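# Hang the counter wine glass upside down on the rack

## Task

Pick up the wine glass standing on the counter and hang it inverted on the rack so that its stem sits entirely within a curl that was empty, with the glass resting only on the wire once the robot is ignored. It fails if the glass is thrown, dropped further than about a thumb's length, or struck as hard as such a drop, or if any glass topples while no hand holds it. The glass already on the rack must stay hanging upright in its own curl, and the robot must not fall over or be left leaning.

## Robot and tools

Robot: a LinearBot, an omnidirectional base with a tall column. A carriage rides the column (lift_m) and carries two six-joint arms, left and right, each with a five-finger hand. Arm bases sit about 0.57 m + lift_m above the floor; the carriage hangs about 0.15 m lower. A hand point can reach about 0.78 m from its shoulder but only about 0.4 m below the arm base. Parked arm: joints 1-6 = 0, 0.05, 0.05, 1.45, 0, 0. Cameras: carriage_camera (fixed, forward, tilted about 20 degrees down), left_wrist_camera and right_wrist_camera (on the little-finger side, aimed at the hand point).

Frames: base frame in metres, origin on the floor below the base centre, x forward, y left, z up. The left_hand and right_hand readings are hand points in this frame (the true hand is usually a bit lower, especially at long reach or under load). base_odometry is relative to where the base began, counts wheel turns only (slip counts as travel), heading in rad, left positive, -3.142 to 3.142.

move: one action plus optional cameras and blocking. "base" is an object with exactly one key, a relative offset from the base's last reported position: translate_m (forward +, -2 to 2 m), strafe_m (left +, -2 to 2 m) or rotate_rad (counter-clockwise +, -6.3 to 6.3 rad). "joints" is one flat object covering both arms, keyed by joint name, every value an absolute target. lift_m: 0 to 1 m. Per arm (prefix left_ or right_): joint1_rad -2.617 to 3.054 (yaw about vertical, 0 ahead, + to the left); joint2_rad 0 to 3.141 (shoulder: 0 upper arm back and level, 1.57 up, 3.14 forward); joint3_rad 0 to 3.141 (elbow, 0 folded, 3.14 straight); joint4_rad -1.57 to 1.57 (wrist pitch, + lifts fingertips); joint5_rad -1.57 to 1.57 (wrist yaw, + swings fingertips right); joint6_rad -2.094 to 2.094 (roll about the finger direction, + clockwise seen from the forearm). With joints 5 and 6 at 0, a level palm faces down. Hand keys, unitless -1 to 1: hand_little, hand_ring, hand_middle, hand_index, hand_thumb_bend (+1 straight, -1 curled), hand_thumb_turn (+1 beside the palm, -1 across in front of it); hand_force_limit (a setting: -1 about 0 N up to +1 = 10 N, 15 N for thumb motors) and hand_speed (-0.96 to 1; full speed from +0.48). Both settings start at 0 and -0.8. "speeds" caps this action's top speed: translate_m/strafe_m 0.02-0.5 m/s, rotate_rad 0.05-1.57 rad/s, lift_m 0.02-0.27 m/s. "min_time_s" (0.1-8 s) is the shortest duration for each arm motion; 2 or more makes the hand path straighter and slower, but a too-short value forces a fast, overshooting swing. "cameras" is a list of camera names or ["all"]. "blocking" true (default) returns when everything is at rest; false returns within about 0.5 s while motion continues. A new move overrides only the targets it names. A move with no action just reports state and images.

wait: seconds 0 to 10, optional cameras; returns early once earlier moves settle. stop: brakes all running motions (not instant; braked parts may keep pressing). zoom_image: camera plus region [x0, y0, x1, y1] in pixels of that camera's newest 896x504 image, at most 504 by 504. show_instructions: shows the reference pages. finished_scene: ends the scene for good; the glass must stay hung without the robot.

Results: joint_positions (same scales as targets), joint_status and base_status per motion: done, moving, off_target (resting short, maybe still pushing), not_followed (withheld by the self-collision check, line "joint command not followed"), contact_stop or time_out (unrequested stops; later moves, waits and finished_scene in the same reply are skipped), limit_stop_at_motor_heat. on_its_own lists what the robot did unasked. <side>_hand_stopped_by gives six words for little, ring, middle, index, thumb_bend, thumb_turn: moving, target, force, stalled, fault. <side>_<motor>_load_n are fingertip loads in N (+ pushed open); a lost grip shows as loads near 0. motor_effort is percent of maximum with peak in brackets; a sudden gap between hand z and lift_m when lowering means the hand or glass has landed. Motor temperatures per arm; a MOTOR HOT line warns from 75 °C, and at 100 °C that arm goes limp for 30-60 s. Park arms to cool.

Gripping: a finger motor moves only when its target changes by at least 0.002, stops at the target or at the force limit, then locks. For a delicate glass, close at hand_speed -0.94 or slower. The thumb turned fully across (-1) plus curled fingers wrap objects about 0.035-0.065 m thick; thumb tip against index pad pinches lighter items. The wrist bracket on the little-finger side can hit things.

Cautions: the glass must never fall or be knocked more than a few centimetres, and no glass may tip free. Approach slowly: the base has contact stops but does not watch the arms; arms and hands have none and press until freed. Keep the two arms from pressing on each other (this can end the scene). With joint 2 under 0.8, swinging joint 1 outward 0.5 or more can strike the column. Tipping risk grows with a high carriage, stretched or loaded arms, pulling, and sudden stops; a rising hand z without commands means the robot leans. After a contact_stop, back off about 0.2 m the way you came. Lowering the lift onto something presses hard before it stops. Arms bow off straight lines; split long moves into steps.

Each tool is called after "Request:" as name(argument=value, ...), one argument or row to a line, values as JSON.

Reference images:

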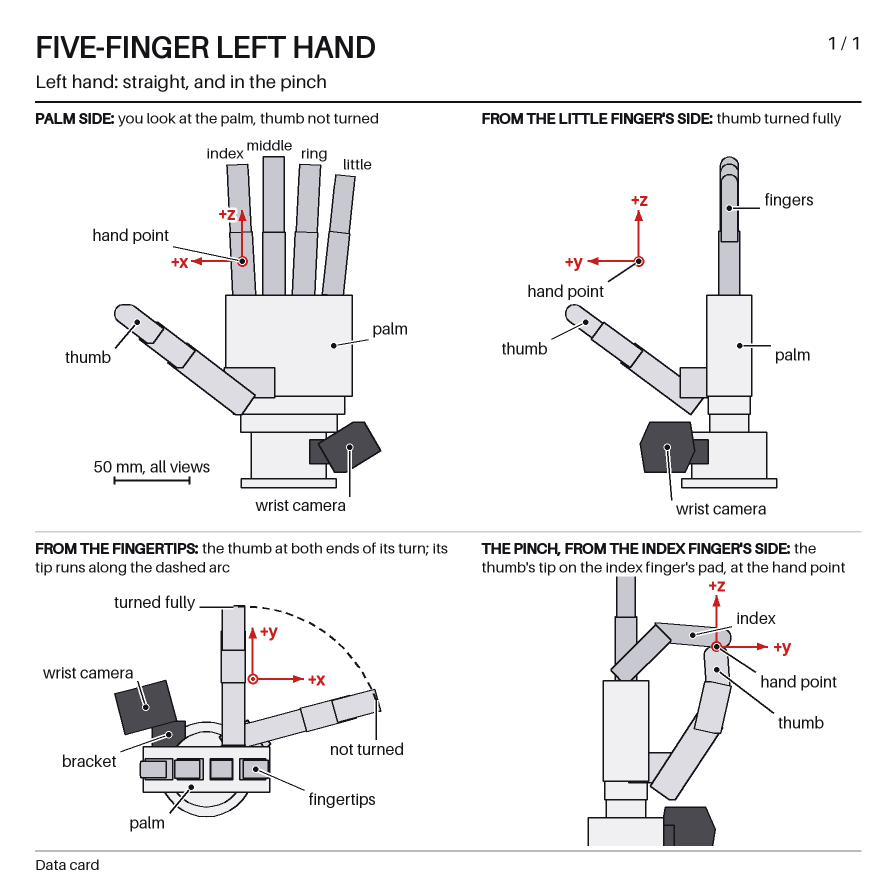

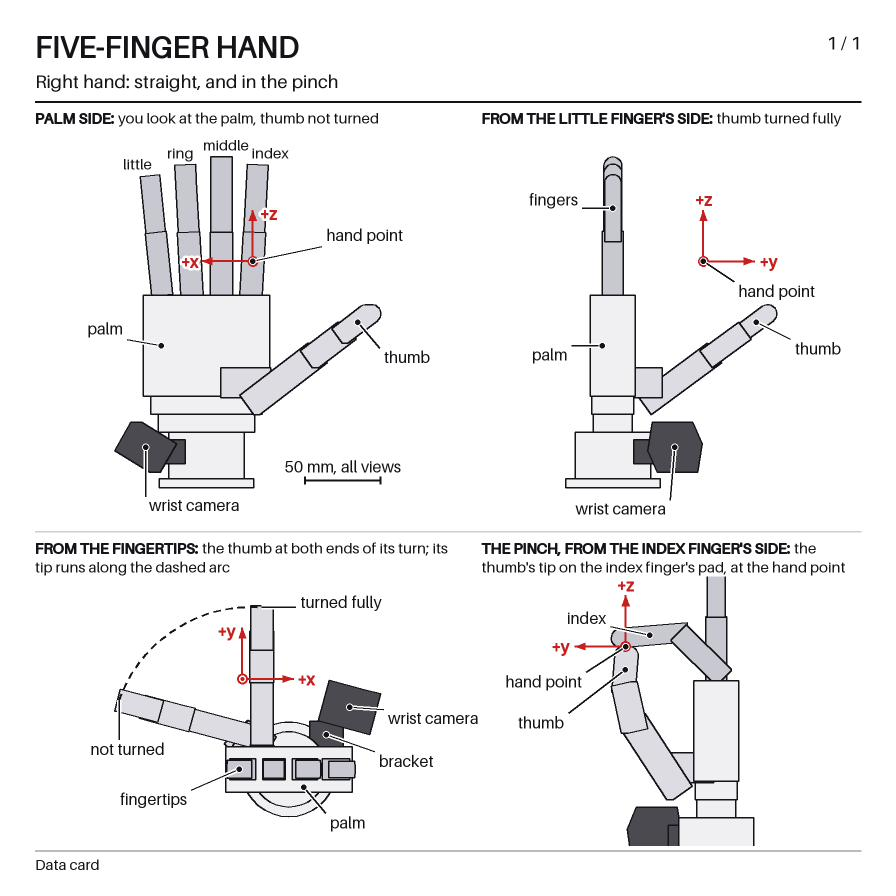

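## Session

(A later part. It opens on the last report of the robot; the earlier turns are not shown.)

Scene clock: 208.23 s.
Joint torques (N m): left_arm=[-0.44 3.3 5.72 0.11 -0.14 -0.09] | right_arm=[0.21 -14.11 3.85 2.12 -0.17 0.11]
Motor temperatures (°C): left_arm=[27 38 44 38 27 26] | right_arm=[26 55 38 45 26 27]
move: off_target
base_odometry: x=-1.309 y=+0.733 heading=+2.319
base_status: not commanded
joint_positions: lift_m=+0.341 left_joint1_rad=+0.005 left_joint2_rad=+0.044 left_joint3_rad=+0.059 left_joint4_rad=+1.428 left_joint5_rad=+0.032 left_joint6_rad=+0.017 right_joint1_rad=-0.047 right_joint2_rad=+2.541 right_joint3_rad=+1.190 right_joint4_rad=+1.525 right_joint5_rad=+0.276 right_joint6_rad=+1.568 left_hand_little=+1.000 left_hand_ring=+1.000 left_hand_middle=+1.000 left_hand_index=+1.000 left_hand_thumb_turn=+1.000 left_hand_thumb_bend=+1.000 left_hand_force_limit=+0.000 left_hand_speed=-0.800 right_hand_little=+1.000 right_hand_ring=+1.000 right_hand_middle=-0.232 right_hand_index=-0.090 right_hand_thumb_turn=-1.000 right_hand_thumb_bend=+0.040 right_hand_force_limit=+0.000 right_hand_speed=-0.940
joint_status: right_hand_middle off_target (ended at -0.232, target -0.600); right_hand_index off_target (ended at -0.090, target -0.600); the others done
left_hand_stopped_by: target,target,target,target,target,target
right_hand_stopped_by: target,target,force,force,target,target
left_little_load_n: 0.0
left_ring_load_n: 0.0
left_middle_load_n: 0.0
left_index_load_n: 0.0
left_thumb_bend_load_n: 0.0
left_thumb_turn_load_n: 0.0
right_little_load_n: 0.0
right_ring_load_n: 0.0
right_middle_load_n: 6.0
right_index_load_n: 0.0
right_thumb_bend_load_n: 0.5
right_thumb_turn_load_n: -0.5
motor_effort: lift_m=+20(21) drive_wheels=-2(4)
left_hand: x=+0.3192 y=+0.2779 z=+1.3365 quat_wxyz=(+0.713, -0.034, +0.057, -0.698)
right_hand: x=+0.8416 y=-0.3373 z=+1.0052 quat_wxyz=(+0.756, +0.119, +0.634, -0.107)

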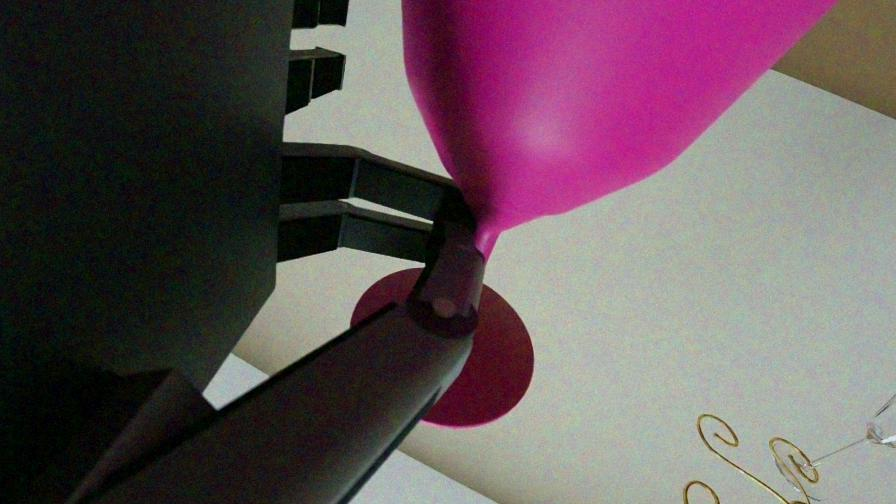

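Request:
move(
  joints={"right_hand_index": 0.6, "right_hand_middle": 0.6, "right_hand_speed": -0.8},
  cameras=["right_wrist_camera"],
)

Request:
move(
  base={"translate_m": -0.03},
  speeds={"translate_m": 0.03},
  cameras=[],
)

Request:
move(
  joints={"right_hand_thumb_bend": 0.5, "right_joint1_rad": -0.036},
  cameras=["right_wrist_camera"],
)

Scene clock: 210.93 s.
Joint torques (N m): left_arm=[-0.49 3.36 5.76 0.12 -0.15 -0.1] | right_arm=[0.23 -14.08 3.88 2.12 -0.17 0.11]
Motor temperatures (°C): left_arm=[27 37 44 38 27 26] | right_arm=[26 55 38 45 26 27]
move: done
base_odometry: x=-1.309 y=+0.733 heading=+2.319
base_status: not commanded
joint_positions: lift_m=+0.341 left_joint1_rad=+0.005 left_joint2_rad=+0.044 left_joint3_rad=+0.059 left_joint4_rad=+1.428 left_joint5_rad=+0.032 left_joint6_rad=+0.017 right_joint1_rad=-0.047 right_joint2_rad=+2.541 right_joint3_rad=+1.190 right_joint4_rad=+1.525 right_joint5_rad=+0.276 right_joint6_rad=+1.568 left_hand_little=+1.000 left_hand_ring=+1.000 left_hand_middle=+1.000 left_hand_index=+1.000 left_hand_thumb_turn=+1.000 left_hand_thumb_bend=+1.000 left_hand_force_limit=+0.000 left_hand_speed=-0.800 right_hand_little=+1.000 right_hand_ring=+1.000 right_hand_middle=+0.600 right_hand_index=+0.600 right_hand_thumb_turn=-1.000 right_hand_thumb_bend=+0.040 right_hand_force_limit=+0.000 right_hand_speed=-0.800
joint_status: all done
left_hand_stopped_by: target,target,target,target,target,target
right_hand_stopped_by: target,target,target,target,target,target
left_little_load_n: 0.0
left_ring_load_n: 0.0
left_middle_load_n: 0.0
left_index_load_n: 0.0
left_thumb_bend_load_n: 0.0
left_thumb_turn_load_n: 0.0
right_little_load_n: 0.0
right_ring_load_n: 0.0
right_middle_load_n: 0.0
right_index_load_n: 0.0
right_thumb_bend_load_n: 0.0
right_thumb_turn_load_n: 0.0
motor_effort: lift_m=+21(21) drive_wheels=-1(4)
left_hand: x=+0.3192 y=+0.2779 z=+1.3365 quat_wxyz=(+0.713, -0.034, +0.057, -0.698)
right_hand: x=+0.8416 y=-0.3373 z=+1.0052 quat_wxyz=(+0.756, +0.119, +0.634, -0.107)

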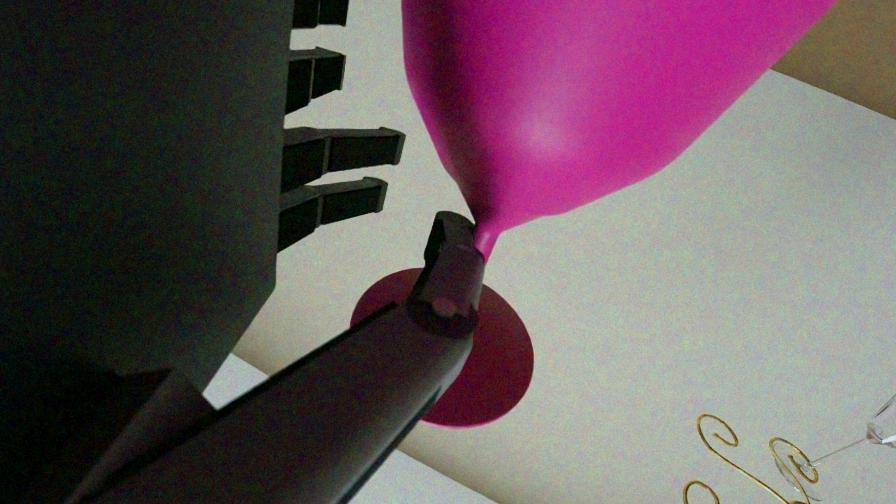

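Scene clock: 212.43 s.
Joint torques (N m): left_arm=[-0.47 3.28 5.78 0.13 -0.13 -0.09] | right_arm=[0.21 -14.08 4.01 2.13 -0.17 0.11]
Motor temperatures (°C): left_arm=[27 37 44 38 27 26] | right_arm=[26 55 38 45 26 27]
move: done
base_odometry: x=-1.288 y=+0.711 heading=+2.318
base_status: done
joint_positions: lift_m=+0.341 left_joint1_rad=+0.005 left_joint2_rad=+0.044 left_joint3_rad=+0.059 left_joint4_rad=+1.428 left_joint5_rad=+0.032 left_joint6_rad=+0.017 right_joint1_rad=-0.047 right_joint2_rad=+2.541 right_joint3_rad=+1.190 right_joint4_rad=+1.524 right_joint5_rad=+0.276 right_joint6_rad=+1.568 left_hand_little=+1.000 left_hand_ring=+1.000 left_hand_middle=+1.000 left_hand_index=+1.000 left_hand_thumb_turn=+1.000 left_hand_thumb_bend=+1.000 left_hand_force_limit=+0.000 left_hand_speed=-0.800 right_hand_little=+1.000 right_hand_ring=+1.000 right_hand_middle=+0.600 right_hand_index=+0.600 right_hand_thumb_turn=-1.000 right_hand_thumb_bend=+0.040 right_hand_force_limit=+0.000 right_hand_speed=-0.800
joint_status: not commanded
left_hand_stopped_by: target,target,target,target,target,target
right_hand_stopped_by: target,target,target,target,target,target
left_little_load_n: 0.0
left_ring_load_n: 0.0
left_middle_load_n: 0.0
left_index_load_n: 0.0
left_thumb_bend_load_n: 0.0
left_thumb_turn_load_n: 0.0
right_little_load_n: 0.0
right_ring_load_n: 0.0
right_middle_load_n: 0.0
right_index_load_n: 0.0
right_thumb_bend_load_n: 0.5
right_thumb_turn_load_n: 0.0
motor_effort: lift_m=+21(21) drive_wheels=+4(9)
left_hand: x=+0.3191 y=+0.2779 z=+1.3365 quat_wxyz=(+0.713, -0.034, +0.056, -0.698)
right_hand: x=+0.8417 y=-0.3373 z=+1.0050 quat_wxyz=(+0.756, +0.119, +0.635, -0.107)

Scene clock: 214.53 s.
Joint torques (N m): left_arm=[-0.49 3.32 5.83 0.12 -0.15 -0.1] | right_arm=[0.14 -13.91 3.86 2.12 -0.17 0.11]
Motor temperatures (°C): left_arm=[27 37 44 38 27 26] | right_arm=[26 55 38 45 26 27]
move: done
base_odometry: x=-1.288 y=+0.711 heading=+2.318
base_status: not commanded
joint_positions: lift_m=+0.341 left_joint1_rad=+0.005 left_joint2_rad=+0.044 left_joint3_rad=+0.059 left_joint4_rad=+1.428 left_joint5_rad=+0.032 left_joint6_rad=+0.017 right_joint1_rad=-0.040 right_joint2_rad=+2.541 right_joint3_rad=+1.190 right_joint4_rad=+1.524 right_joint5_rad=+0.276 right_joint6_rad=+1.568 left_hand_little=+1.000 left_hand_ring=+1.000 left_hand_middle=+1.000 left_hand_index=+1.000 left_hand_thumb_turn=+1.000 left_hand_thumb_bend=+1.000 left_hand_force_limit=+0.000 left_hand_speed=-0.800 right_hand_little=+1.000 right_hand_ring=+1.000 right_hand_middle=+0.600 right_hand_index=+0.600 right_hand_thumb_turn=-1.000 right_hand_thumb_bend=+0.500 right_hand_force_limit=+0.000 right_hand_speed=-0.800
joint_status: all done
left_hand_stopped_by: target,target,target,target,target,target
right_hand_stopped_by: target,target,target,target,target,target
left_little_load_n: 0.0
left_ring_load_n: 0.0
left_middle_load_n: 0.0
left_index_load_n: 0.0
left_thumb_bend_load_n: 0.0
left_thumb_turn_load_n: 0.0
right_little_load_n: 0.0
right_ring_load_n: 0.0
right_middle_load_n: 0.0
right_index_load_n: 0.0
right_thumb_bend_load_n: 0.0
right_thumb_turn_load_n: 0.0
motor_effort: lift_m=+21(21) drive_wheels=+2(5)
left_hand: x=+0.3191 y=+0.2779 z=+1.3365 quat_wxyz=(+0.713, -0.034, +0.056, -0.698)
right_hand: x=+0.8418 y=-0.3328 z=+1.0050 quat_wxyz=(+0.756, +0.117, +0.635, -0.105)

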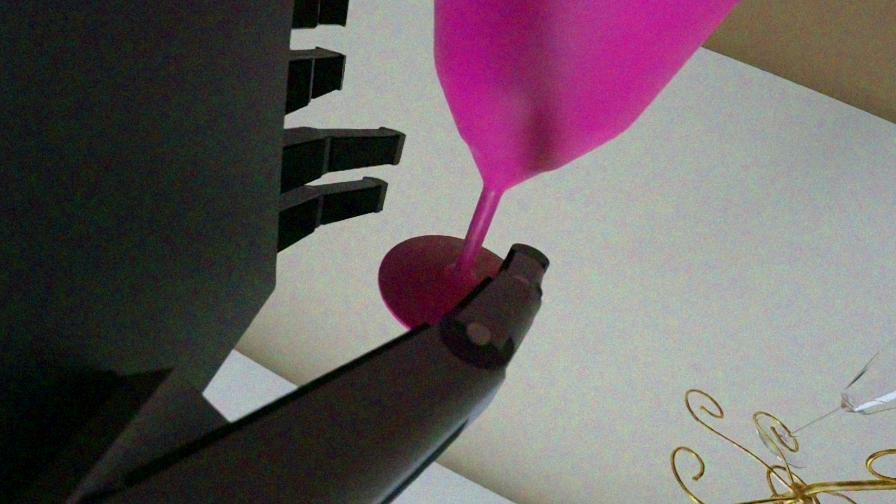

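Request:
move(
  joints={"right_joint1_rad": -0.01},
  min_time_s=1,
  cameras=[],
)

Request:
move(
  base={"translate_m": 0.03},
  speeds={"translate_m": 0.03},
  cameras=["right_wrist_camera"],
)

Scene clock: 216.23 s.
Joint torques (N m): left_arm=[-0.47 3.36 5.72 0.12 -0.13 -0.1] | right_arm=[0.2 -14.08 3.86 2.14 -0.17 0.11]
Motor temperatures (°C): left_arm=[27 37 44 38 27 26] | right_arm=[26 55 38 45 26 27]
move: done
base_odometry: x=-1.288 y=+0.711 heading=+2.318
base_status: not commanded
joint_positions: lift_m=+0.341 left_joint1_rad=+0.005 left_joint2_rad=+0.044 left_joint3_rad=+0.059 left_joint4_rad=+1.428 left_joint5_rad=+0.032 left_joint6_rad=+0.017 right_joint1_rad=-0.015 right_joint2_rad=+2.541 right_joint3_rad=+1.190 right_joint4_rad=+1.524 right_joint5_rad=+0.276 right_joint6_rad=+1.568 left_hand_little=+1.000 left_hand_ring=+1.000 left_hand_middle=+1.000 left_hand_index=+1.000 left_hand_thumb_turn=+1.000 left_hand_thumb_bend=+1.000 left_hand_force_limit=+0.000 left_hand_speed=-0.800 right_hand_little=+1.000 right_hand_ring=+1.000 right_hand_middle=+0.600 right_hand_index=+0.600 right_hand_thumb_turn=-1.000 right_hand_thumb_bend=+0.500 right_hand_force_limit=+0.000 right_hand_speed=-0.800
joint_status: all done
left_hand_stopped_by: target,target,target,target,target,target
right_hand_stopped_by: target,target,target,target,target,target
left_little_load_n: 0.0
left_ring_load_n: 0.0
left_middle_load_n: 0.0
left_index_load_n: 0.0
left_thumb_bend_load_n: 0.0
left_thumb_turn_load_n: 0.0
right_little_load_n: 0.0
right_ring_load_n: 0.0
right_middle_load_n: 0.0
right_index_load_n: 0.0
right_thumb_bend_load_n: 0.0
right_thumb_turn_load_n: 0.0
motor_effort: lift_m=+21(21) drive_wheels=+4(4)
left_hand: x=+0.3191 y=+0.2779 z=+1.3365 quat_wxyz=(+0.713, -0.034, +0.056, -0.698)
right_hand: x=+0.8421 y=-0.3172 z=+1.0050 quat_wxyz=(+0.758, +0.109, +0.637, -0.095)

Scene clock: 217.77 s.
Joint torques (N m): left_arm=[-0.51 3.19 5.75 0.15 -0.14 -0.07] | right_arm=[0.12 -14.09 3.79 2.13 -0.13 0.11]
Motor temperatures (°C): left_arm=[27 37 44 38 27 26] | right_arm=[26 55 38 45 26 27]
move: done
base_odometry: x=-1.309 y=+0.733 heading=+2.319
base_status: done
joint_positions: lift_m=+0.341 left_joint1_rad=+0.005 left_joint2_rad=+0.044 left_joint3_rad=+0.059 left_joint4_rad=+1.427 left_joint5_rad=+0.032 left_joint6_rad=+0.017 right_joint1_rad=-0.015 right_joint2_rad=+2.541 right_joint3_rad=+1.190 right_joint4_rad=+1.524 right_joint5_rad=+0.276 right_joint6_rad=+1.568 left_hand_little=+1.000 left_hand_ring=+1.000 left_hand_middle=+1.000 left_hand_index=+1.000 left_hand_thumb_turn=+1.000 left_hand_thumb_bend=+1.000 left_hand_force_limit=+0.000 left_hand_speed=-0.800 right_hand_little=+1.000 right_hand_ring=+1.000 right_hand_middle=+0.600 right_hand_index=+0.600 right_hand_thumb_turn=-1.000 right_hand_thumb_bend=+0.500 right_hand_force_limit=+0.000 right_hand_speed=-0.800
joint_status: not commanded
left_hand_stopped_by: target,target,target,target,target,target
right_hand_stopped_by: target,target,target,target,target,target
left_little_load_n: 0.0
left_ring_load_n: 0.0
left_middle_load_n: 0.0
left_index_load_n: 0.0
left_thumb_bend_load_n: 0.0
left_thumb_turn_load_n: 0.0
right_little_load_n: 0.0
right_ring_load_n: 0.0
right_middle_load_n: 0.0
right_index_load_n: 0.5
right_thumb_bend_load_n: 0.0
right_thumb_turn_load_n: -0.5
motor_effort: lift_m=+20(21) drive_wheels=+2(8)
left_hand: x=+0.3194 y=+0.2779 z=+1.3364 quat_wxyz=(+0.713, -0.034, +0.057, -0.698)
right_hand: x=+0.8421 y=-0.3172 z=+1.0050 quat_wxyz=(+0.758, +0.109, +0.637, -0.095)

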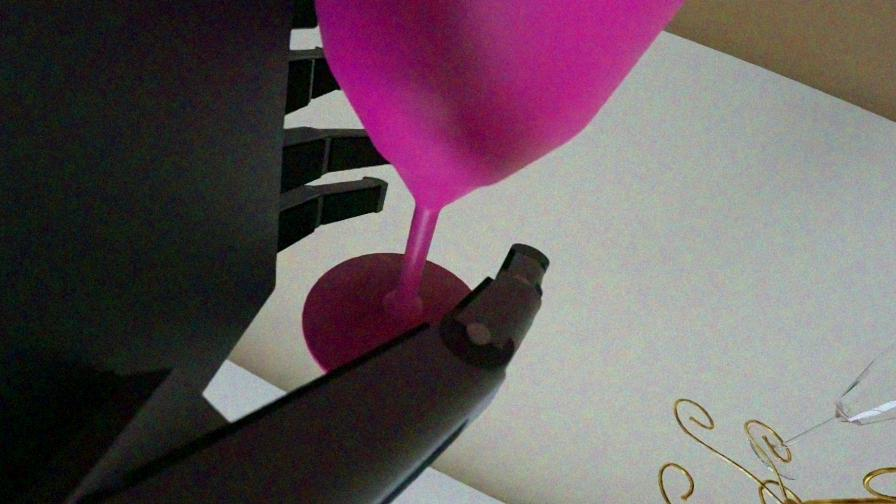

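Request:
move(
  base={"translate_m": -0.003},
  speeds={"translate_m": 0.02},
  joints={"right_hand_index": 0.03, "right_hand_middle": 0.12, "right_hand_speed": -0.9, "right_hand_force_limit": -0.6},
  cameras=["right_wrist_camera"],
)

Request:
move(
  joints={"right_hand_thumb_bend": -0.2, "right_hand_speed": -0.9},
  cameras=["right_wrist_camera"],
)

Request:
zoom_image(
  camera="right_wrist_camera",
  region=[300, 100, 600, 400],
)

Scene clock: 221.03 s.
Joint torques (N m): left_arm=[-0.46 3.32 5.72 0.15 -0.14 -0.1] | right_arm=[0.2 -14.12 3.89 2.14 -0.17 0.11]
Motor temperatures (°C): left_arm=[27 37 44 38 26 26] | right_arm=[26 55 38 45 26 27]
move: done
base_odometry: x=-1.307 y=+0.731 heading=+2.319
base_status: done
joint_positions: lift_m=+0.341 left_joint1_rad=+0.005 left_joint2_rad=+0.044 left_joint3_rad=+0.059 left_joint4_rad=+1.428 left_joint5_rad=+0.032 left_joint6_rad=+0.017 right_joint1_rad=-0.015 right_joint2_rad=+2.541 right_joint3_rad=+1.190 right_joint4_rad=+1.523 right_joint5_rad=+0.276 right_joint6_rad=+1.568 left_hand_little=+1.000 left_hand_ring=+1.000 left_hand_middle=+1.000 left_hand_index=+1.000 left_hand_thumb_turn=+1.000 left_hand_thumb_bend=+1.000 left_hand_force_limit=+0.000 left_hand_speed=-0.800 right_hand_little=+1.000 right_hand_ring=+1.000 right_hand_middle=+0.120 right_hand_index=+0.030 right_hand_thumb_turn=-1.000 right_hand_thumb_bend=+0.500 right_hand_force_limit=-0.600 right_hand_speed=-0.900
joint_status: all done
left_hand_stopped_by: target,target,target,target,target,target
right_hand_stopped_by: target,target,target,target,target,target
left_little_load_n: 0.0
left_ring_load_n: 0.0
left_middle_load_n: 0.0
left_index_load_n: -0.5
left_thumb_bend_load_n: 0.0
left_thumb_turn_load_n: 0.0
right_little_load_n: 0.0
right_ring_load_n: 0.0
right_middle_load_n: 0.0
right_index_load_n: 0.0
right_thumb_bend_load_n: 0.0
right_thumb_turn_load_n: -0.5
motor_effort: lift_m=+20(21) drive_wheels=+1(7)
left_hand: x=+0.3192 y=+0.2779 z=+1.3365 quat_wxyz=(+0.713, -0.034, +0.057, -0.698)
right_hand: x=+0.8423 y=-0.3172 z=+1.0046 quat_wxyz=(+0.757, +0.109, +0.637, -0.095)

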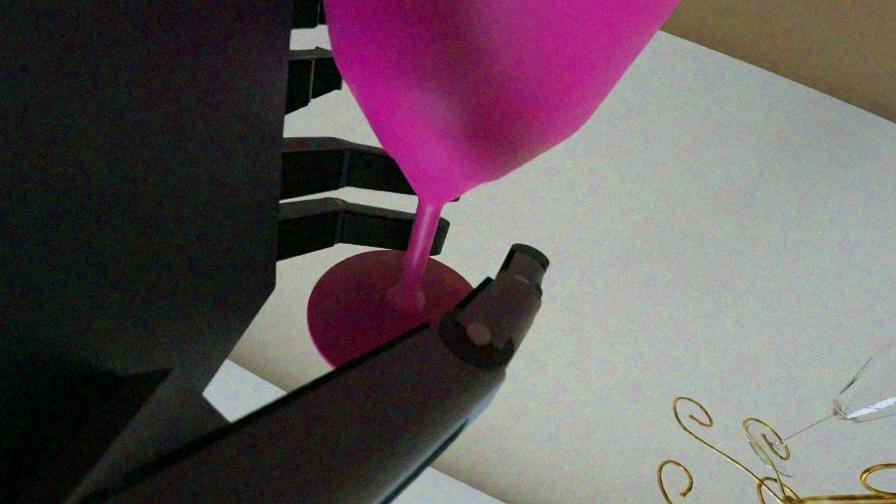

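Scene clock: 226.37 s.
Joint torques (N m): left_arm=[-0.49 3.33 5.79 0.12 -0.12 -0.08] | right_arm=[0.2 -14.08 3.85 2.14 -0.17 0.11]
Motor temperatures (°C): left_arm=[27 37 44 38 26 26] | right_arm=[26 55 38 45 25 27]
move: done
base_odometry: x=-1.307 y=+0.731 heading=+2.319
base_status: not commanded
joint_positions: lift_m=+0.341 left_joint1_rad=+0.005 left_joint2_rad=+0.044 left_joint3_rad=+0.059 left_joint4_rad=+1.428 left_joint5_rad=+0.032 left_joint6_rad=+0.017 right_joint1_rad=-0.015 right_joint2_rad=+2.541 right_joint3_rad=+1.190 right_joint4_rad=+1.523 right_joint5_rad=+0.276 right_joint6_rad=+1.568 left_hand_little=+1.000 left_hand_ring=+1.000 left_hand_middle=+1.000 left_hand_index=+1.000 left_hand_thumb_turn=+1.000 left_hand_thumb_bend=+1.000 left_hand_force_limit=+0.000 left_hand_speed=-0.800 right_hand_little=+1.000 right_hand_ring=+1.000 right_hand_middle=+0.120 right_hand_index=+0.030 right_hand_thumb_turn=-1.000 right_hand_thumb_bend=-0.200 right_hand_force_limit=-0.600 right_hand_speed=-0.900
joint_status: all done
left_hand_stopped_by: target,target,target,target,target,target
right_hand_stopped_by: target,target,target,target,target,target
left_little_load_n: 0.0
left_ring_load_n: 0.0
left_middle_load_n: 0.0
left_index_load_n: 0.0
left_thumb_bend_load_n: 0.0
left_thumb_turn_load_n: 0.0
right_little_load_n: 0.0
right_ring_load_n: 0.0
right_middle_load_n: 0.0
right_index_load_n: 0.5
right_thumb_bend_load_n: 0.0
right_thumb_turn_load_n: 0.0
motor_effort: lift_m=+21(21) drive_wheels=+1(4)
left_hand: x=+0.3192 y=+0.2779 z=+1.3365 quat_wxyz=(+0.713, -0.034, +0.057, -0.698)
right_hand: x=+0.8423 y=-0.3172 z=+1.0046 quat_wxyz=(+0.757, +0.109, +0.637, -0.095)

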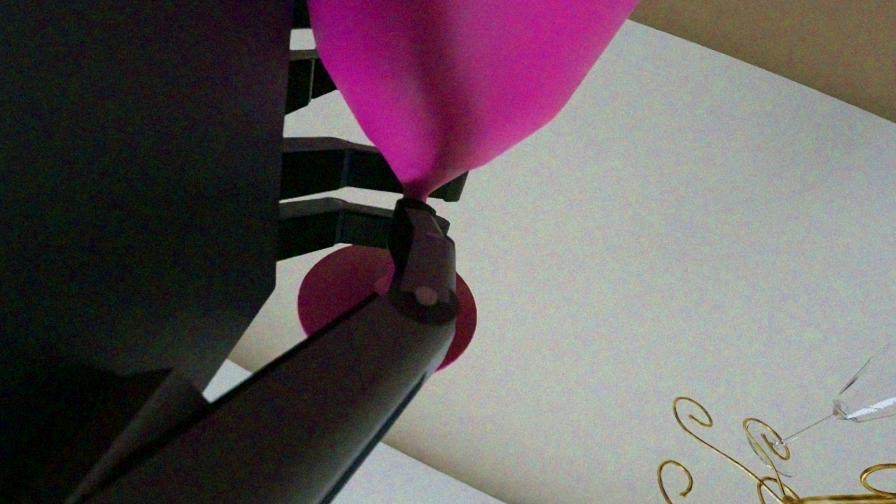

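Scaled by 1.680 from the camera's image (finer frame: 1280x720).

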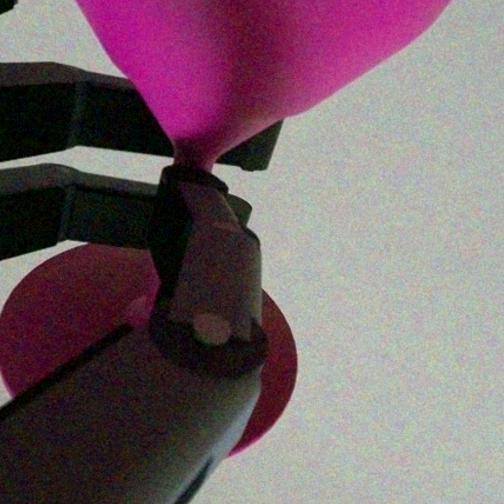

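Request:
move(
  joints={"right_hand_index": -0.5, "right_hand_middle": -0.5, "right_hand_speed": -0.94, "right_hand_force_limit": -0.5},
  cameras=["right_wrist_camera"],
)

Request:
zoom_image(
  camera="right_wrist_camera",
  region=[300, 100, 600, 400],
)

Scene clock: 229.30 s.
Joint torques (N m): left_arm=[-0.57 3.32 5.81 0.12 -0.13 -0.1] | right_arm=[0.2 -14.08 3.88 2.14 -0.17 0.11]
Motor temperatures (°C): left_arm=[27 37 44 38 26 26] | right_arm=[26 55 38 45 25 27]
move: off_target
base_odometry: x=-1.307 y=+0.731 heading=+2.319
base_status: not commanded
joint_positions: lift_m=+0.341 left_joint1_rad=+0.005 left_joint2_rad=+0.044 left_joint3_rad=+0.059 left_joint4_rad=+1.428 left_joint5_rad=+0.032 left_joint6_rad=+0.017 right_joint1_rad=-0.015 right_joint2_rad=+2.541 right_joint3_rad=+1.190 right_joint4_rad=+1.523 right_joint5_rad=+0.276 right_joint6_rad=+1.568 left_hand_little=+1.000 left_hand_ring=+1.000 left_hand_middle=+1.000 left_hand_index=+1.000 left_hand_thumb_turn=+1.000 left_hand_thumb_bend=+1.000 left_hand_force_limit=+0.000 left_hand_speed=-0.800 right_hand_little=+1.000 right_hand_ring=+1.000 right_hand_middle=+0.003 right_hand_index=+0.009 right_hand_thumb_turn=-1.000 right_hand_thumb_bend=-0.200 right_hand_force_limit=-0.500 right_hand_speed=-0.940
joint_status: right_hand_middle off_target (ended at +0.003, target -0.500); right_hand_index off_target (ended at +0.009, target -0.500); the others done
left_hand_stopped_by: target,target,target,target,target,target
right_hand_stopped_by: target,target,force,force,target,target
left_little_load_n: 0.0
left_ring_load_n: 0.0
left_middle_load_n: 0.0
left_index_load_n: 0.0
left_thumb_bend_load_n: 0.0
left_thumb_turn_load_n: 0.0
right_little_load_n: 0.0
right_ring_load_n: 0.0
right_middle_load_n: 2.5
right_index_load_n: 2.0
right_thumb_bend_load_n: 1.5
right_thumb_turn_load_n: -0.5
motor_effort: lift_m=+21(21) drive_wheels=+2(4)
left_hand: x=+0.3192 y=+0.2779 z=+1.3365 quat_wxyz=(+0.713, -0.034, +0.057, -0.698)
right_hand: x=+0.8422 y=-0.3172 z=+1.0048 quat_wxyz=(+0.757, +0.109, +0.637, -0.095)

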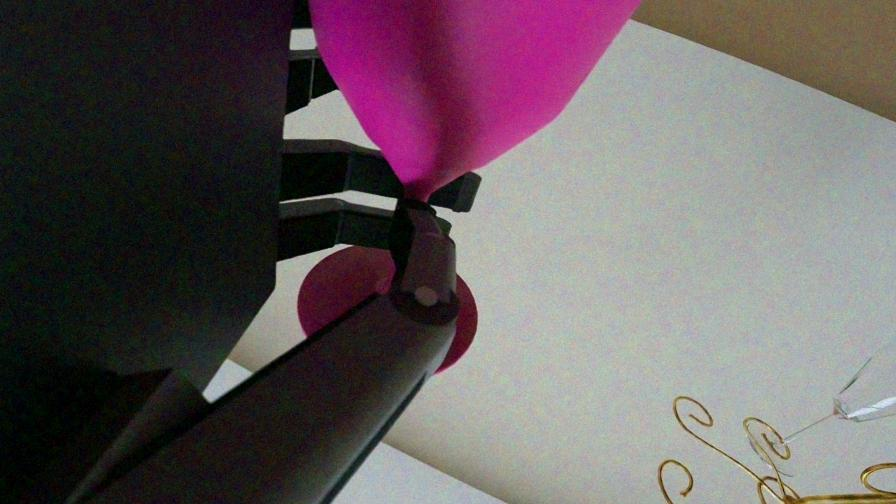

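Scaled by 1.680 from the camera's image (finer frame: 1280x720).

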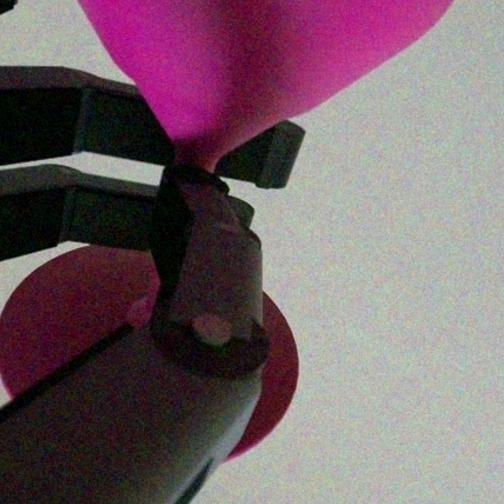

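Request:
move(
  joints={"right_hand_index": -0.6, "right_hand_middle": -0.6, "right_hand_speed": -0.94, "right_hand_force_limit": -0.1},
  cameras=["right_wrist_camera"],
)

Request:
zoom_image(
  camera="right_wrist_camera",
  region=[300, 100, 600, 400],
)

Scene clock: 230.00 s.
Joint torques (N m): left_arm=[-0.57 3.37 5.82 0.12 -0.12 -0.09] | right_arm=[0.18 -14.08 3.88 2.13 -0.17 0.11]
Motor temperatures (°C): left_arm=[27 37 44 38 26 26] | right_arm=[26 55 38 45 25 27]
move: off_target
base_odometry: x=-1.307 y=+0.731 heading=+2.319
base_status: not commanded
joint_positions: lift_m=+0.341 left_joint1_rad=+0.005 left_joint2_rad=+0.044 left_joint3_rad=+0.059 left_joint4_rad=+1.428 left_joint5_rad=+0.032 left_joint6_rad=+0.017 right_joint1_rad=-0.015 right_joint2_rad=+2.541 right_joint3_rad=+1.190 right_joint4_rad=+1.524 right_joint5_rad=+0.276 right_joint6_rad=+1.568 left_hand_little=+1.000 left_hand_ring=+1.000 left_hand_middle=+1.000 left_hand_index=+1.000 left_hand_thumb_turn=+1.000 left_hand_thumb_bend=+1.000 left_hand_force_limit=+0.000 left_hand_speed=-0.800 right_hand_little=+1.000 right_hand_ring=+1.000 right_hand_middle=-0.012 right_hand_index=-0.007 right_hand_thumb_turn=-1.000 right_hand_thumb_bend=-0.199 right_hand_force_limit=-0.100 right_hand_speed=-0.940
joint_status: right_hand_middle off_target (ended at -0.012, target -0.600); right_hand_index off_target (ended at -0.007, target -0.600); the others done
left_hand_stopped_by: target,target,target,target,target,target
right_hand_stopped_by: target,target,force,force,target,target
left_little_load_n: 0.0
left_ring_load_n: 0.0
left_middle_load_n: 0.0
left_index_load_n: 0.0
left_thumb_bend_load_n: 0.0
left_thumb_turn_load_n: 0.0
right_little_load_n: 0.0
right_ring_load_n: 0.0
right_middle_load_n: 5.0
right_index_load_n: 4.5
right_thumb_bend_load_n: 3.0
right_thumb_turn_load_n: -0.5
motor_effort: lift_m=+21(21) drive_wheels=+1(3)
left_hand: x=+0.3192 y=+0.2779 z=+1.3365 quat_wxyz=(+0.713, -0.034, +0.057, -0.698)
right_hand: x=+0.8422 y=-0.3172 z=+1.0049 quat_wxyz=(+0.757, +0.109, +0.637, -0.095)

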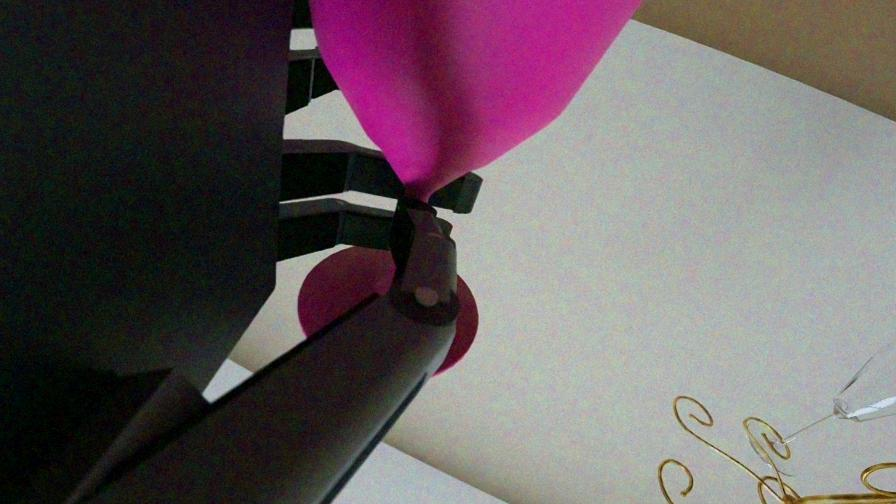

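Scaled by 1.680 from the camera's image (finer frame: 1280x720).

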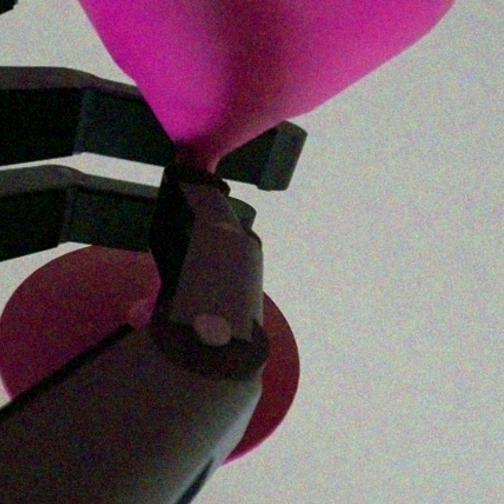

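Request:
move(
  joints={"lift_m": 0.35},
  speeds={"lift_m": 0.02},
  cameras=["right_wrist_camera", "carriage_camera"],
)

Request:
zoom_image(
  camera="carriage_camera",
  region=[460, 230, 620, 390],
)

Scene clock: 230.93 s.
Joint torques (N m): left_arm=[-0.46 3.43 5.63 0.12 -0.14 -0.08] | right_arm=[0.2 -14.09 3.88 2.12 -0.17 0.11]
Motor temperatures (°C): left_arm=[27 37 44 38 26 26] | right_arm=[26 55 38 45 25 27]
move: done
base_odometry: x=-1.307 y=+0.731 heading=+2.319
base_status: not commanded
joint_positions: lift_m=+0.350 left_joint1_rad=+0.005 left_joint2_rad=+0.044 left_joint3_rad=+0.059 left_joint4_rad=+1.428 left_joint5_rad=+0.032 left_joint6_rad=+0.017 right_joint1_rad=-0.015 right_joint2_rad=+2.541 right_joint3_rad=+1.190 right_joint4_rad=+1.524 right_joint5_rad=+0.276 right_joint6_rad=+1.568 left_hand_little=+1.000 left_hand_ring=+1.000 left_hand_middle=+1.000 left_hand_index=+1.000 left_hand_thumb_turn=+1.000 left_hand_thumb_bend=+1.000 left_hand_force_limit=+0.000 left_hand_speed=-0.800 right_hand_little=+1.000 right_hand_ring=+1.000 right_hand_middle=-0.013 right_hand_index=-0.007 right_hand_thumb_turn=-1.000 right_hand_thumb_bend=-0.200 right_hand_force_limit=-0.100 right_hand_speed=-0.940
joint_status: all done
left_hand_stopped_by: target,target,target,target,target,target
right_hand_stopped_by: target,target,force,force,target,target
left_little_load_n: 0.0
left_ring_load_n: 0.0
left_middle_load_n: 0.0
left_index_load_n: 0.0
left_thumb_bend_load_n: 0.0
left_thumb_turn_load_n: 0.0
right_little_load_n: 0.0
right_ring_load_n: 0.0
right_middle_load_n: 0.0
right_index_load_n: 0.5
right_thumb_bend_load_n: 0.0
right_thumb_turn_load_n: -0.5
motor_effort: lift_m=+23(25) drive_wheels=+0(3)
left_hand: x=+0.3189 y=+0.2779 z=+1.3453 quat_wxyz=(+0.713, -0.033, +0.056, -0.698)
right_hand: x=+0.8421 y=-0.3172 z=+1.0136 quat_wxyz=(+0.758, +0.109, +0.637, -0.095)
pictures: carriage_camera, right_wrist_camera

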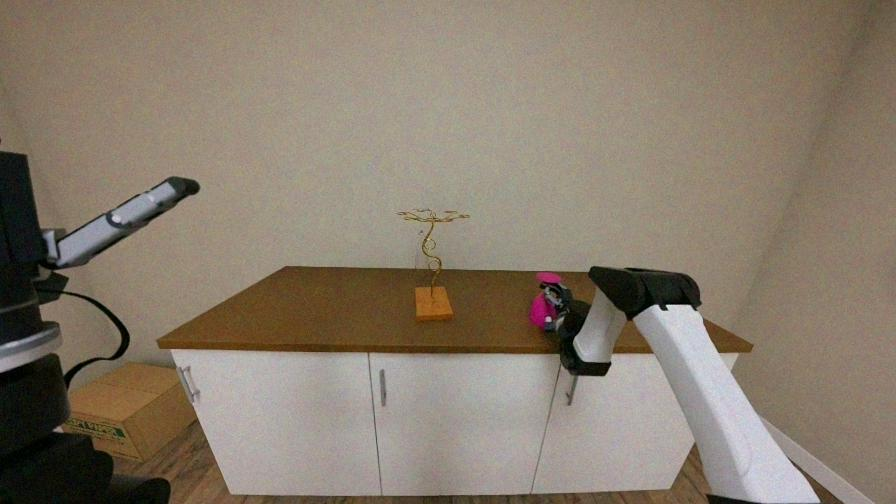

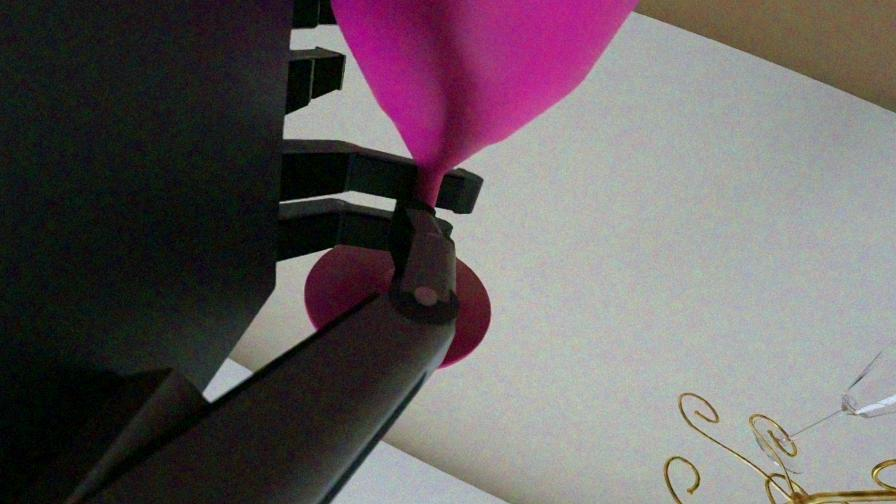

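Scaled by 3.150 from the camera's image (finer frame: 1280x720).

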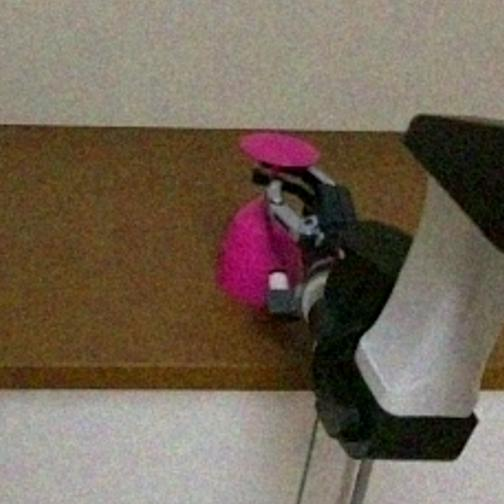

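Request:
move(
  joints={"right_hand_index": 0.06, "right_hand_middle": 0.08, "right_hand_speed": -0.9, "right_hand_force_limit": -0.5},
  cameras=["right_wrist_camera"],
)

Request:
zoom_image(
  camera="right_wrist_camera",
  region=[300, 100, 600, 400],
)

Scene clock: 232.63 s.
Joint torques (N m): left_arm=[-0.47 3.33 5.79 0.14 -0.12 -0.08] | right_arm=[0.2 -14.08 3.89 2.13 -0.17 0.11]
Motor temperatures (°C): left_arm=[27 37 44 38 26 26] | right_arm=[26 55 38 45 25 27]
move: done
base_odometry: x=-1.307 y=+0.731 heading=+2.319
base_status: not commanded
joint_positions: lift_m=+0.350 left_joint1_rad=+0.005 left_joint2_rad=+0.044 left_joint3_rad=+0.059 left_joint4_rad=+1.428 left_joint5_rad=+0.032 left_joint6_rad=+0.017 right_joint1_rad=-0.015 right_joint2_rad=+2.541 right_joint3_rad=+1.190 right_joint4_rad=+1.524 right_joint5_rad=+0.276 right_joint6_rad=+1.568 left_hand_little=+1.000 left_hand_ring=+1.000 left_hand_middle=+1.000 left_hand_index=+1.000 left_hand_thumb_turn=+1.000 left_hand_thumb_bend=+1.000 left_hand_force_limit=+0.000 left_hand_speed=-0.800 right_hand_little=+1.000 right_hand_ring=+1.000 right_hand_middle=+0.080 right_hand_index=+0.060 right_hand_thumb_turn=-1.000 right_hand_thumb_bend=-0.200 right_hand_force_limit=-0.500 right_hand_speed=-0.900
joint_status: all done
left_hand_stopped_by: target,target,target,target,target,target
right_hand_stopped_by: target,target,target,target,target,target
left_little_load_n: 0.0
left_ring_load_n: 0.0
left_middle_load_n: 0.0
left_index_load_n: 0.0
left_thumb_bend_load_n: 0.0
left_thumb_turn_load_n: 0.0
right_little_load_n: 0.0
right_ring_load_n: 0.0
right_middle_load_n: 0.0
right_index_load_n: 0.0
right_thumb_bend_load_n: 0.0
right_thumb_turn_load_n: 0.0
motor_effort: lift_m=+23(23) drive_wheels=+1(2)
left_hand: x=+0.3189 y=+0.2779 z=+1.3453 quat_wxyz=(+0.713, -0.033, +0.056, -0.698)
right_hand: x=+0.8421 y=-0.3172 z=+1.0136 quat_wxyz=(+0.758, +0.109, +0.637, -0.095)

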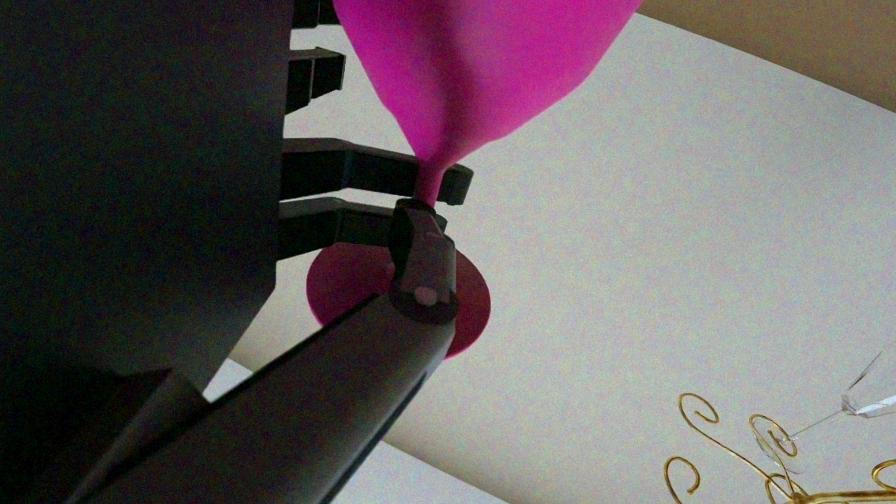

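Scaled by 1.680 from the camera's image (finer frame: 1280x720).

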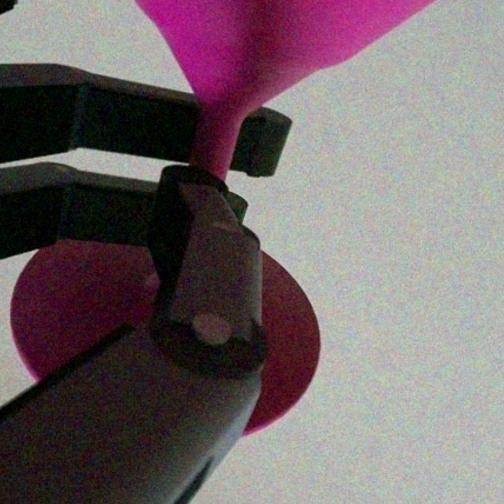

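Request:
move(
  joints={"lift_m": 0.353},
  speeds={"lift_m": 0.02},
  cameras=[],
)

Request:
move(
  joints={"right_hand_index": -0.5, "right_hand_middle": -0.5, "right_hand_speed": -0.94, "right_hand_force_limit": -0.5},
  cameras=["right_wrist_camera"],
)

Request:
zoom_image(
  camera="right_wrist_camera",
  region=[300, 100, 600, 400],
)

Scene clock: 233.30 s.
Joint torques (N m): left_arm=[-0.46 3.33 5.65 0.07 -0.12 -0.08] | right_arm=[0.2 -14.12 3.9 2.12 -0.18 0.11]
Motor temperatures (°C): left_arm=[27 37 44 38 26 26] | right_arm=[26 55 38 45 25 27]
move: done
base_odometry: x=-1.307 y=+0.731 heading=+2.319
base_status: not commanded
joint_positions: lift_m=+0.353 left_joint1_rad=+0.005 left_joint2_rad=+0.044 left_joint3_rad=+0.059 left_joint4_rad=+1.429 left_joint5_rad=+0.032 left_joint6_rad=+0.017 right_joint1_rad=-0.015 right_joint2_rad=+2.541 right_joint3_rad=+1.190 right_joint4_rad=+1.524 right_joint5_rad=+0.276 right_joint6_rad=+1.568 left_hand_little=+1.000 left_hand_ring=+1.000 left_hand_middle=+1.000 left_hand_index=+1.000 left_hand_thumb_turn=+1.000 left_hand_thumb_bend=+1.000 left_hand_force_limit=+0.000 left_hand_speed=-0.800 right_hand_little=+1.000 right_hand_ring=+1.000 right_hand_middle=+0.080 right_hand_index=+0.060 right_hand_thumb_turn=-1.000 right_hand_thumb_bend=-0.200 right_hand_force_limit=-0.500 right_hand_speed=-0.900
joint_status: all done
left_hand_stopped_by: target,target,target,target,target,target
right_hand_stopped_by: target,target,target,target,target,target
left_little_load_n: 0.0
left_ring_load_n: 0.0
left_middle_load_n: 0.0
left_index_load_n: 0.0
left_thumb_bend_load_n: 0.0
left_thumb_turn_load_n: 0.0
right_little_load_n: 0.0
right_ring_load_n: 0.0
right_middle_load_n: 0.0
right_index_load_n: 0.0
right_thumb_bend_load_n: 0.5
right_thumb_turn_load_n: -0.5
motor_effort: lift_m=+23(26) drive_wheels=+3(3)
left_hand: x=+0.3188 y=+0.2779 z=+1.3483 quat_wxyz=(+0.713, -0.033, +0.056, -0.698)
right_hand: x=+0.8422 y=-0.3172 z=+1.0165 quat_wxyz=(+0.757, +0.109, +0.637, -0.095)

Scene clock: 235.80 s.
Joint torques (N m): left_arm=[-0.42 3.32 5.75 0.1 -0.14 -0.11] | right_arm=[0.2 -14.08 3.86 2.13 -0.17 0.11]
Motor temperatures (°C): left_arm=[27 37 44 38 26 26] | right_arm=[26 56 38 45 25 27]
move: off_target
base_odometry: x=-1.307 y=+0.731 heading=+2.319
base_status: not commanded
joint_positions: lift_m=+0.353 left_joint1_rad=+0.005 left_joint2_rad=+0.044 left_joint3_rad=+0.059 left_joint4_rad=+1.429 left_joint5_rad=+0.032 left_joint6_rad=+0.017 right_joint1_rad=-0.015 right_joint2_rad=+2.541 right_joint3_rad=+1.190 right_joint4_rad=+1.524 right_joint5_rad=+0.276 right_joint6_rad=+1.568 left_hand_little=+1.000 left_hand_ring=+1.000 left_hand_middle=+1.000 left_hand_index=+1.000 left_hand_thumb_turn=+1.000 left_hand_thumb_bend=+1.000 left_hand_force_limit=+0.000 left_hand_speed=-0.800 right_hand_little=+1.000 right_hand_ring=+1.000 right_hand_middle=-0.212 right_hand_index=-0.221 right_hand_thumb_turn=-1.000 right_hand_thumb_bend=-0.200 right_hand_force_limit=-0.500 right_hand_speed=-0.940
joint_status: right_hand_middle off_target (ended at -0.212, target -0.500); right_hand_index off_target (ended at -0.221, target -0.500); the others done
left_hand_stopped_by: target,target,target,target,target,target
right_hand_stopped_by: target,target,force,force,target,target
left_little_load_n: 0.0
left_ring_load_n: 0.0
left_middle_load_n: 0.0
left_index_load_n: 0.0
left_thumb_bend_load_n: 0.0
left_thumb_turn_load_n: 0.0
right_little_load_n: 0.0
right_ring_load_n: 0.0
right_middle_load_n: 3.5
right_index_load_n: 2.5
right_thumb_bend_load_n: 0.5
right_thumb_turn_load_n: 0.0
motor_effort: lift_m=+23(23) drive_wheels=+2(3)
left_hand: x=+0.3188 y=+0.2779 z=+1.3483 quat_wxyz=(+0.713, -0.033, +0.056, -0.698)
right_hand: x=+0.8422 y=-0.3172 z=+1.0165 quat_wxyz=(+0.757, +0.109, +0.637, -0.095)

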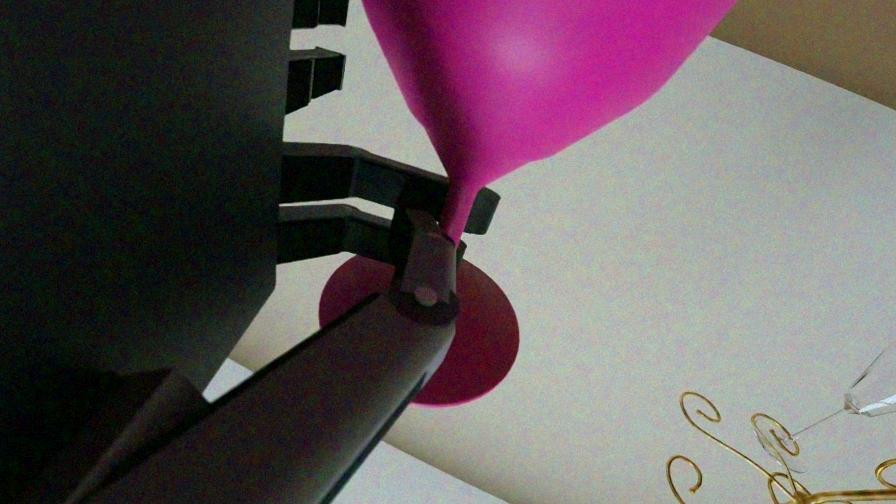

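Scaled by 1.680 from the camera's image (finer frame: 1280x720).

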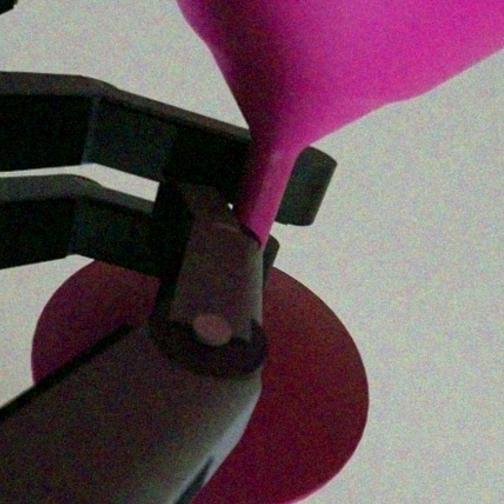

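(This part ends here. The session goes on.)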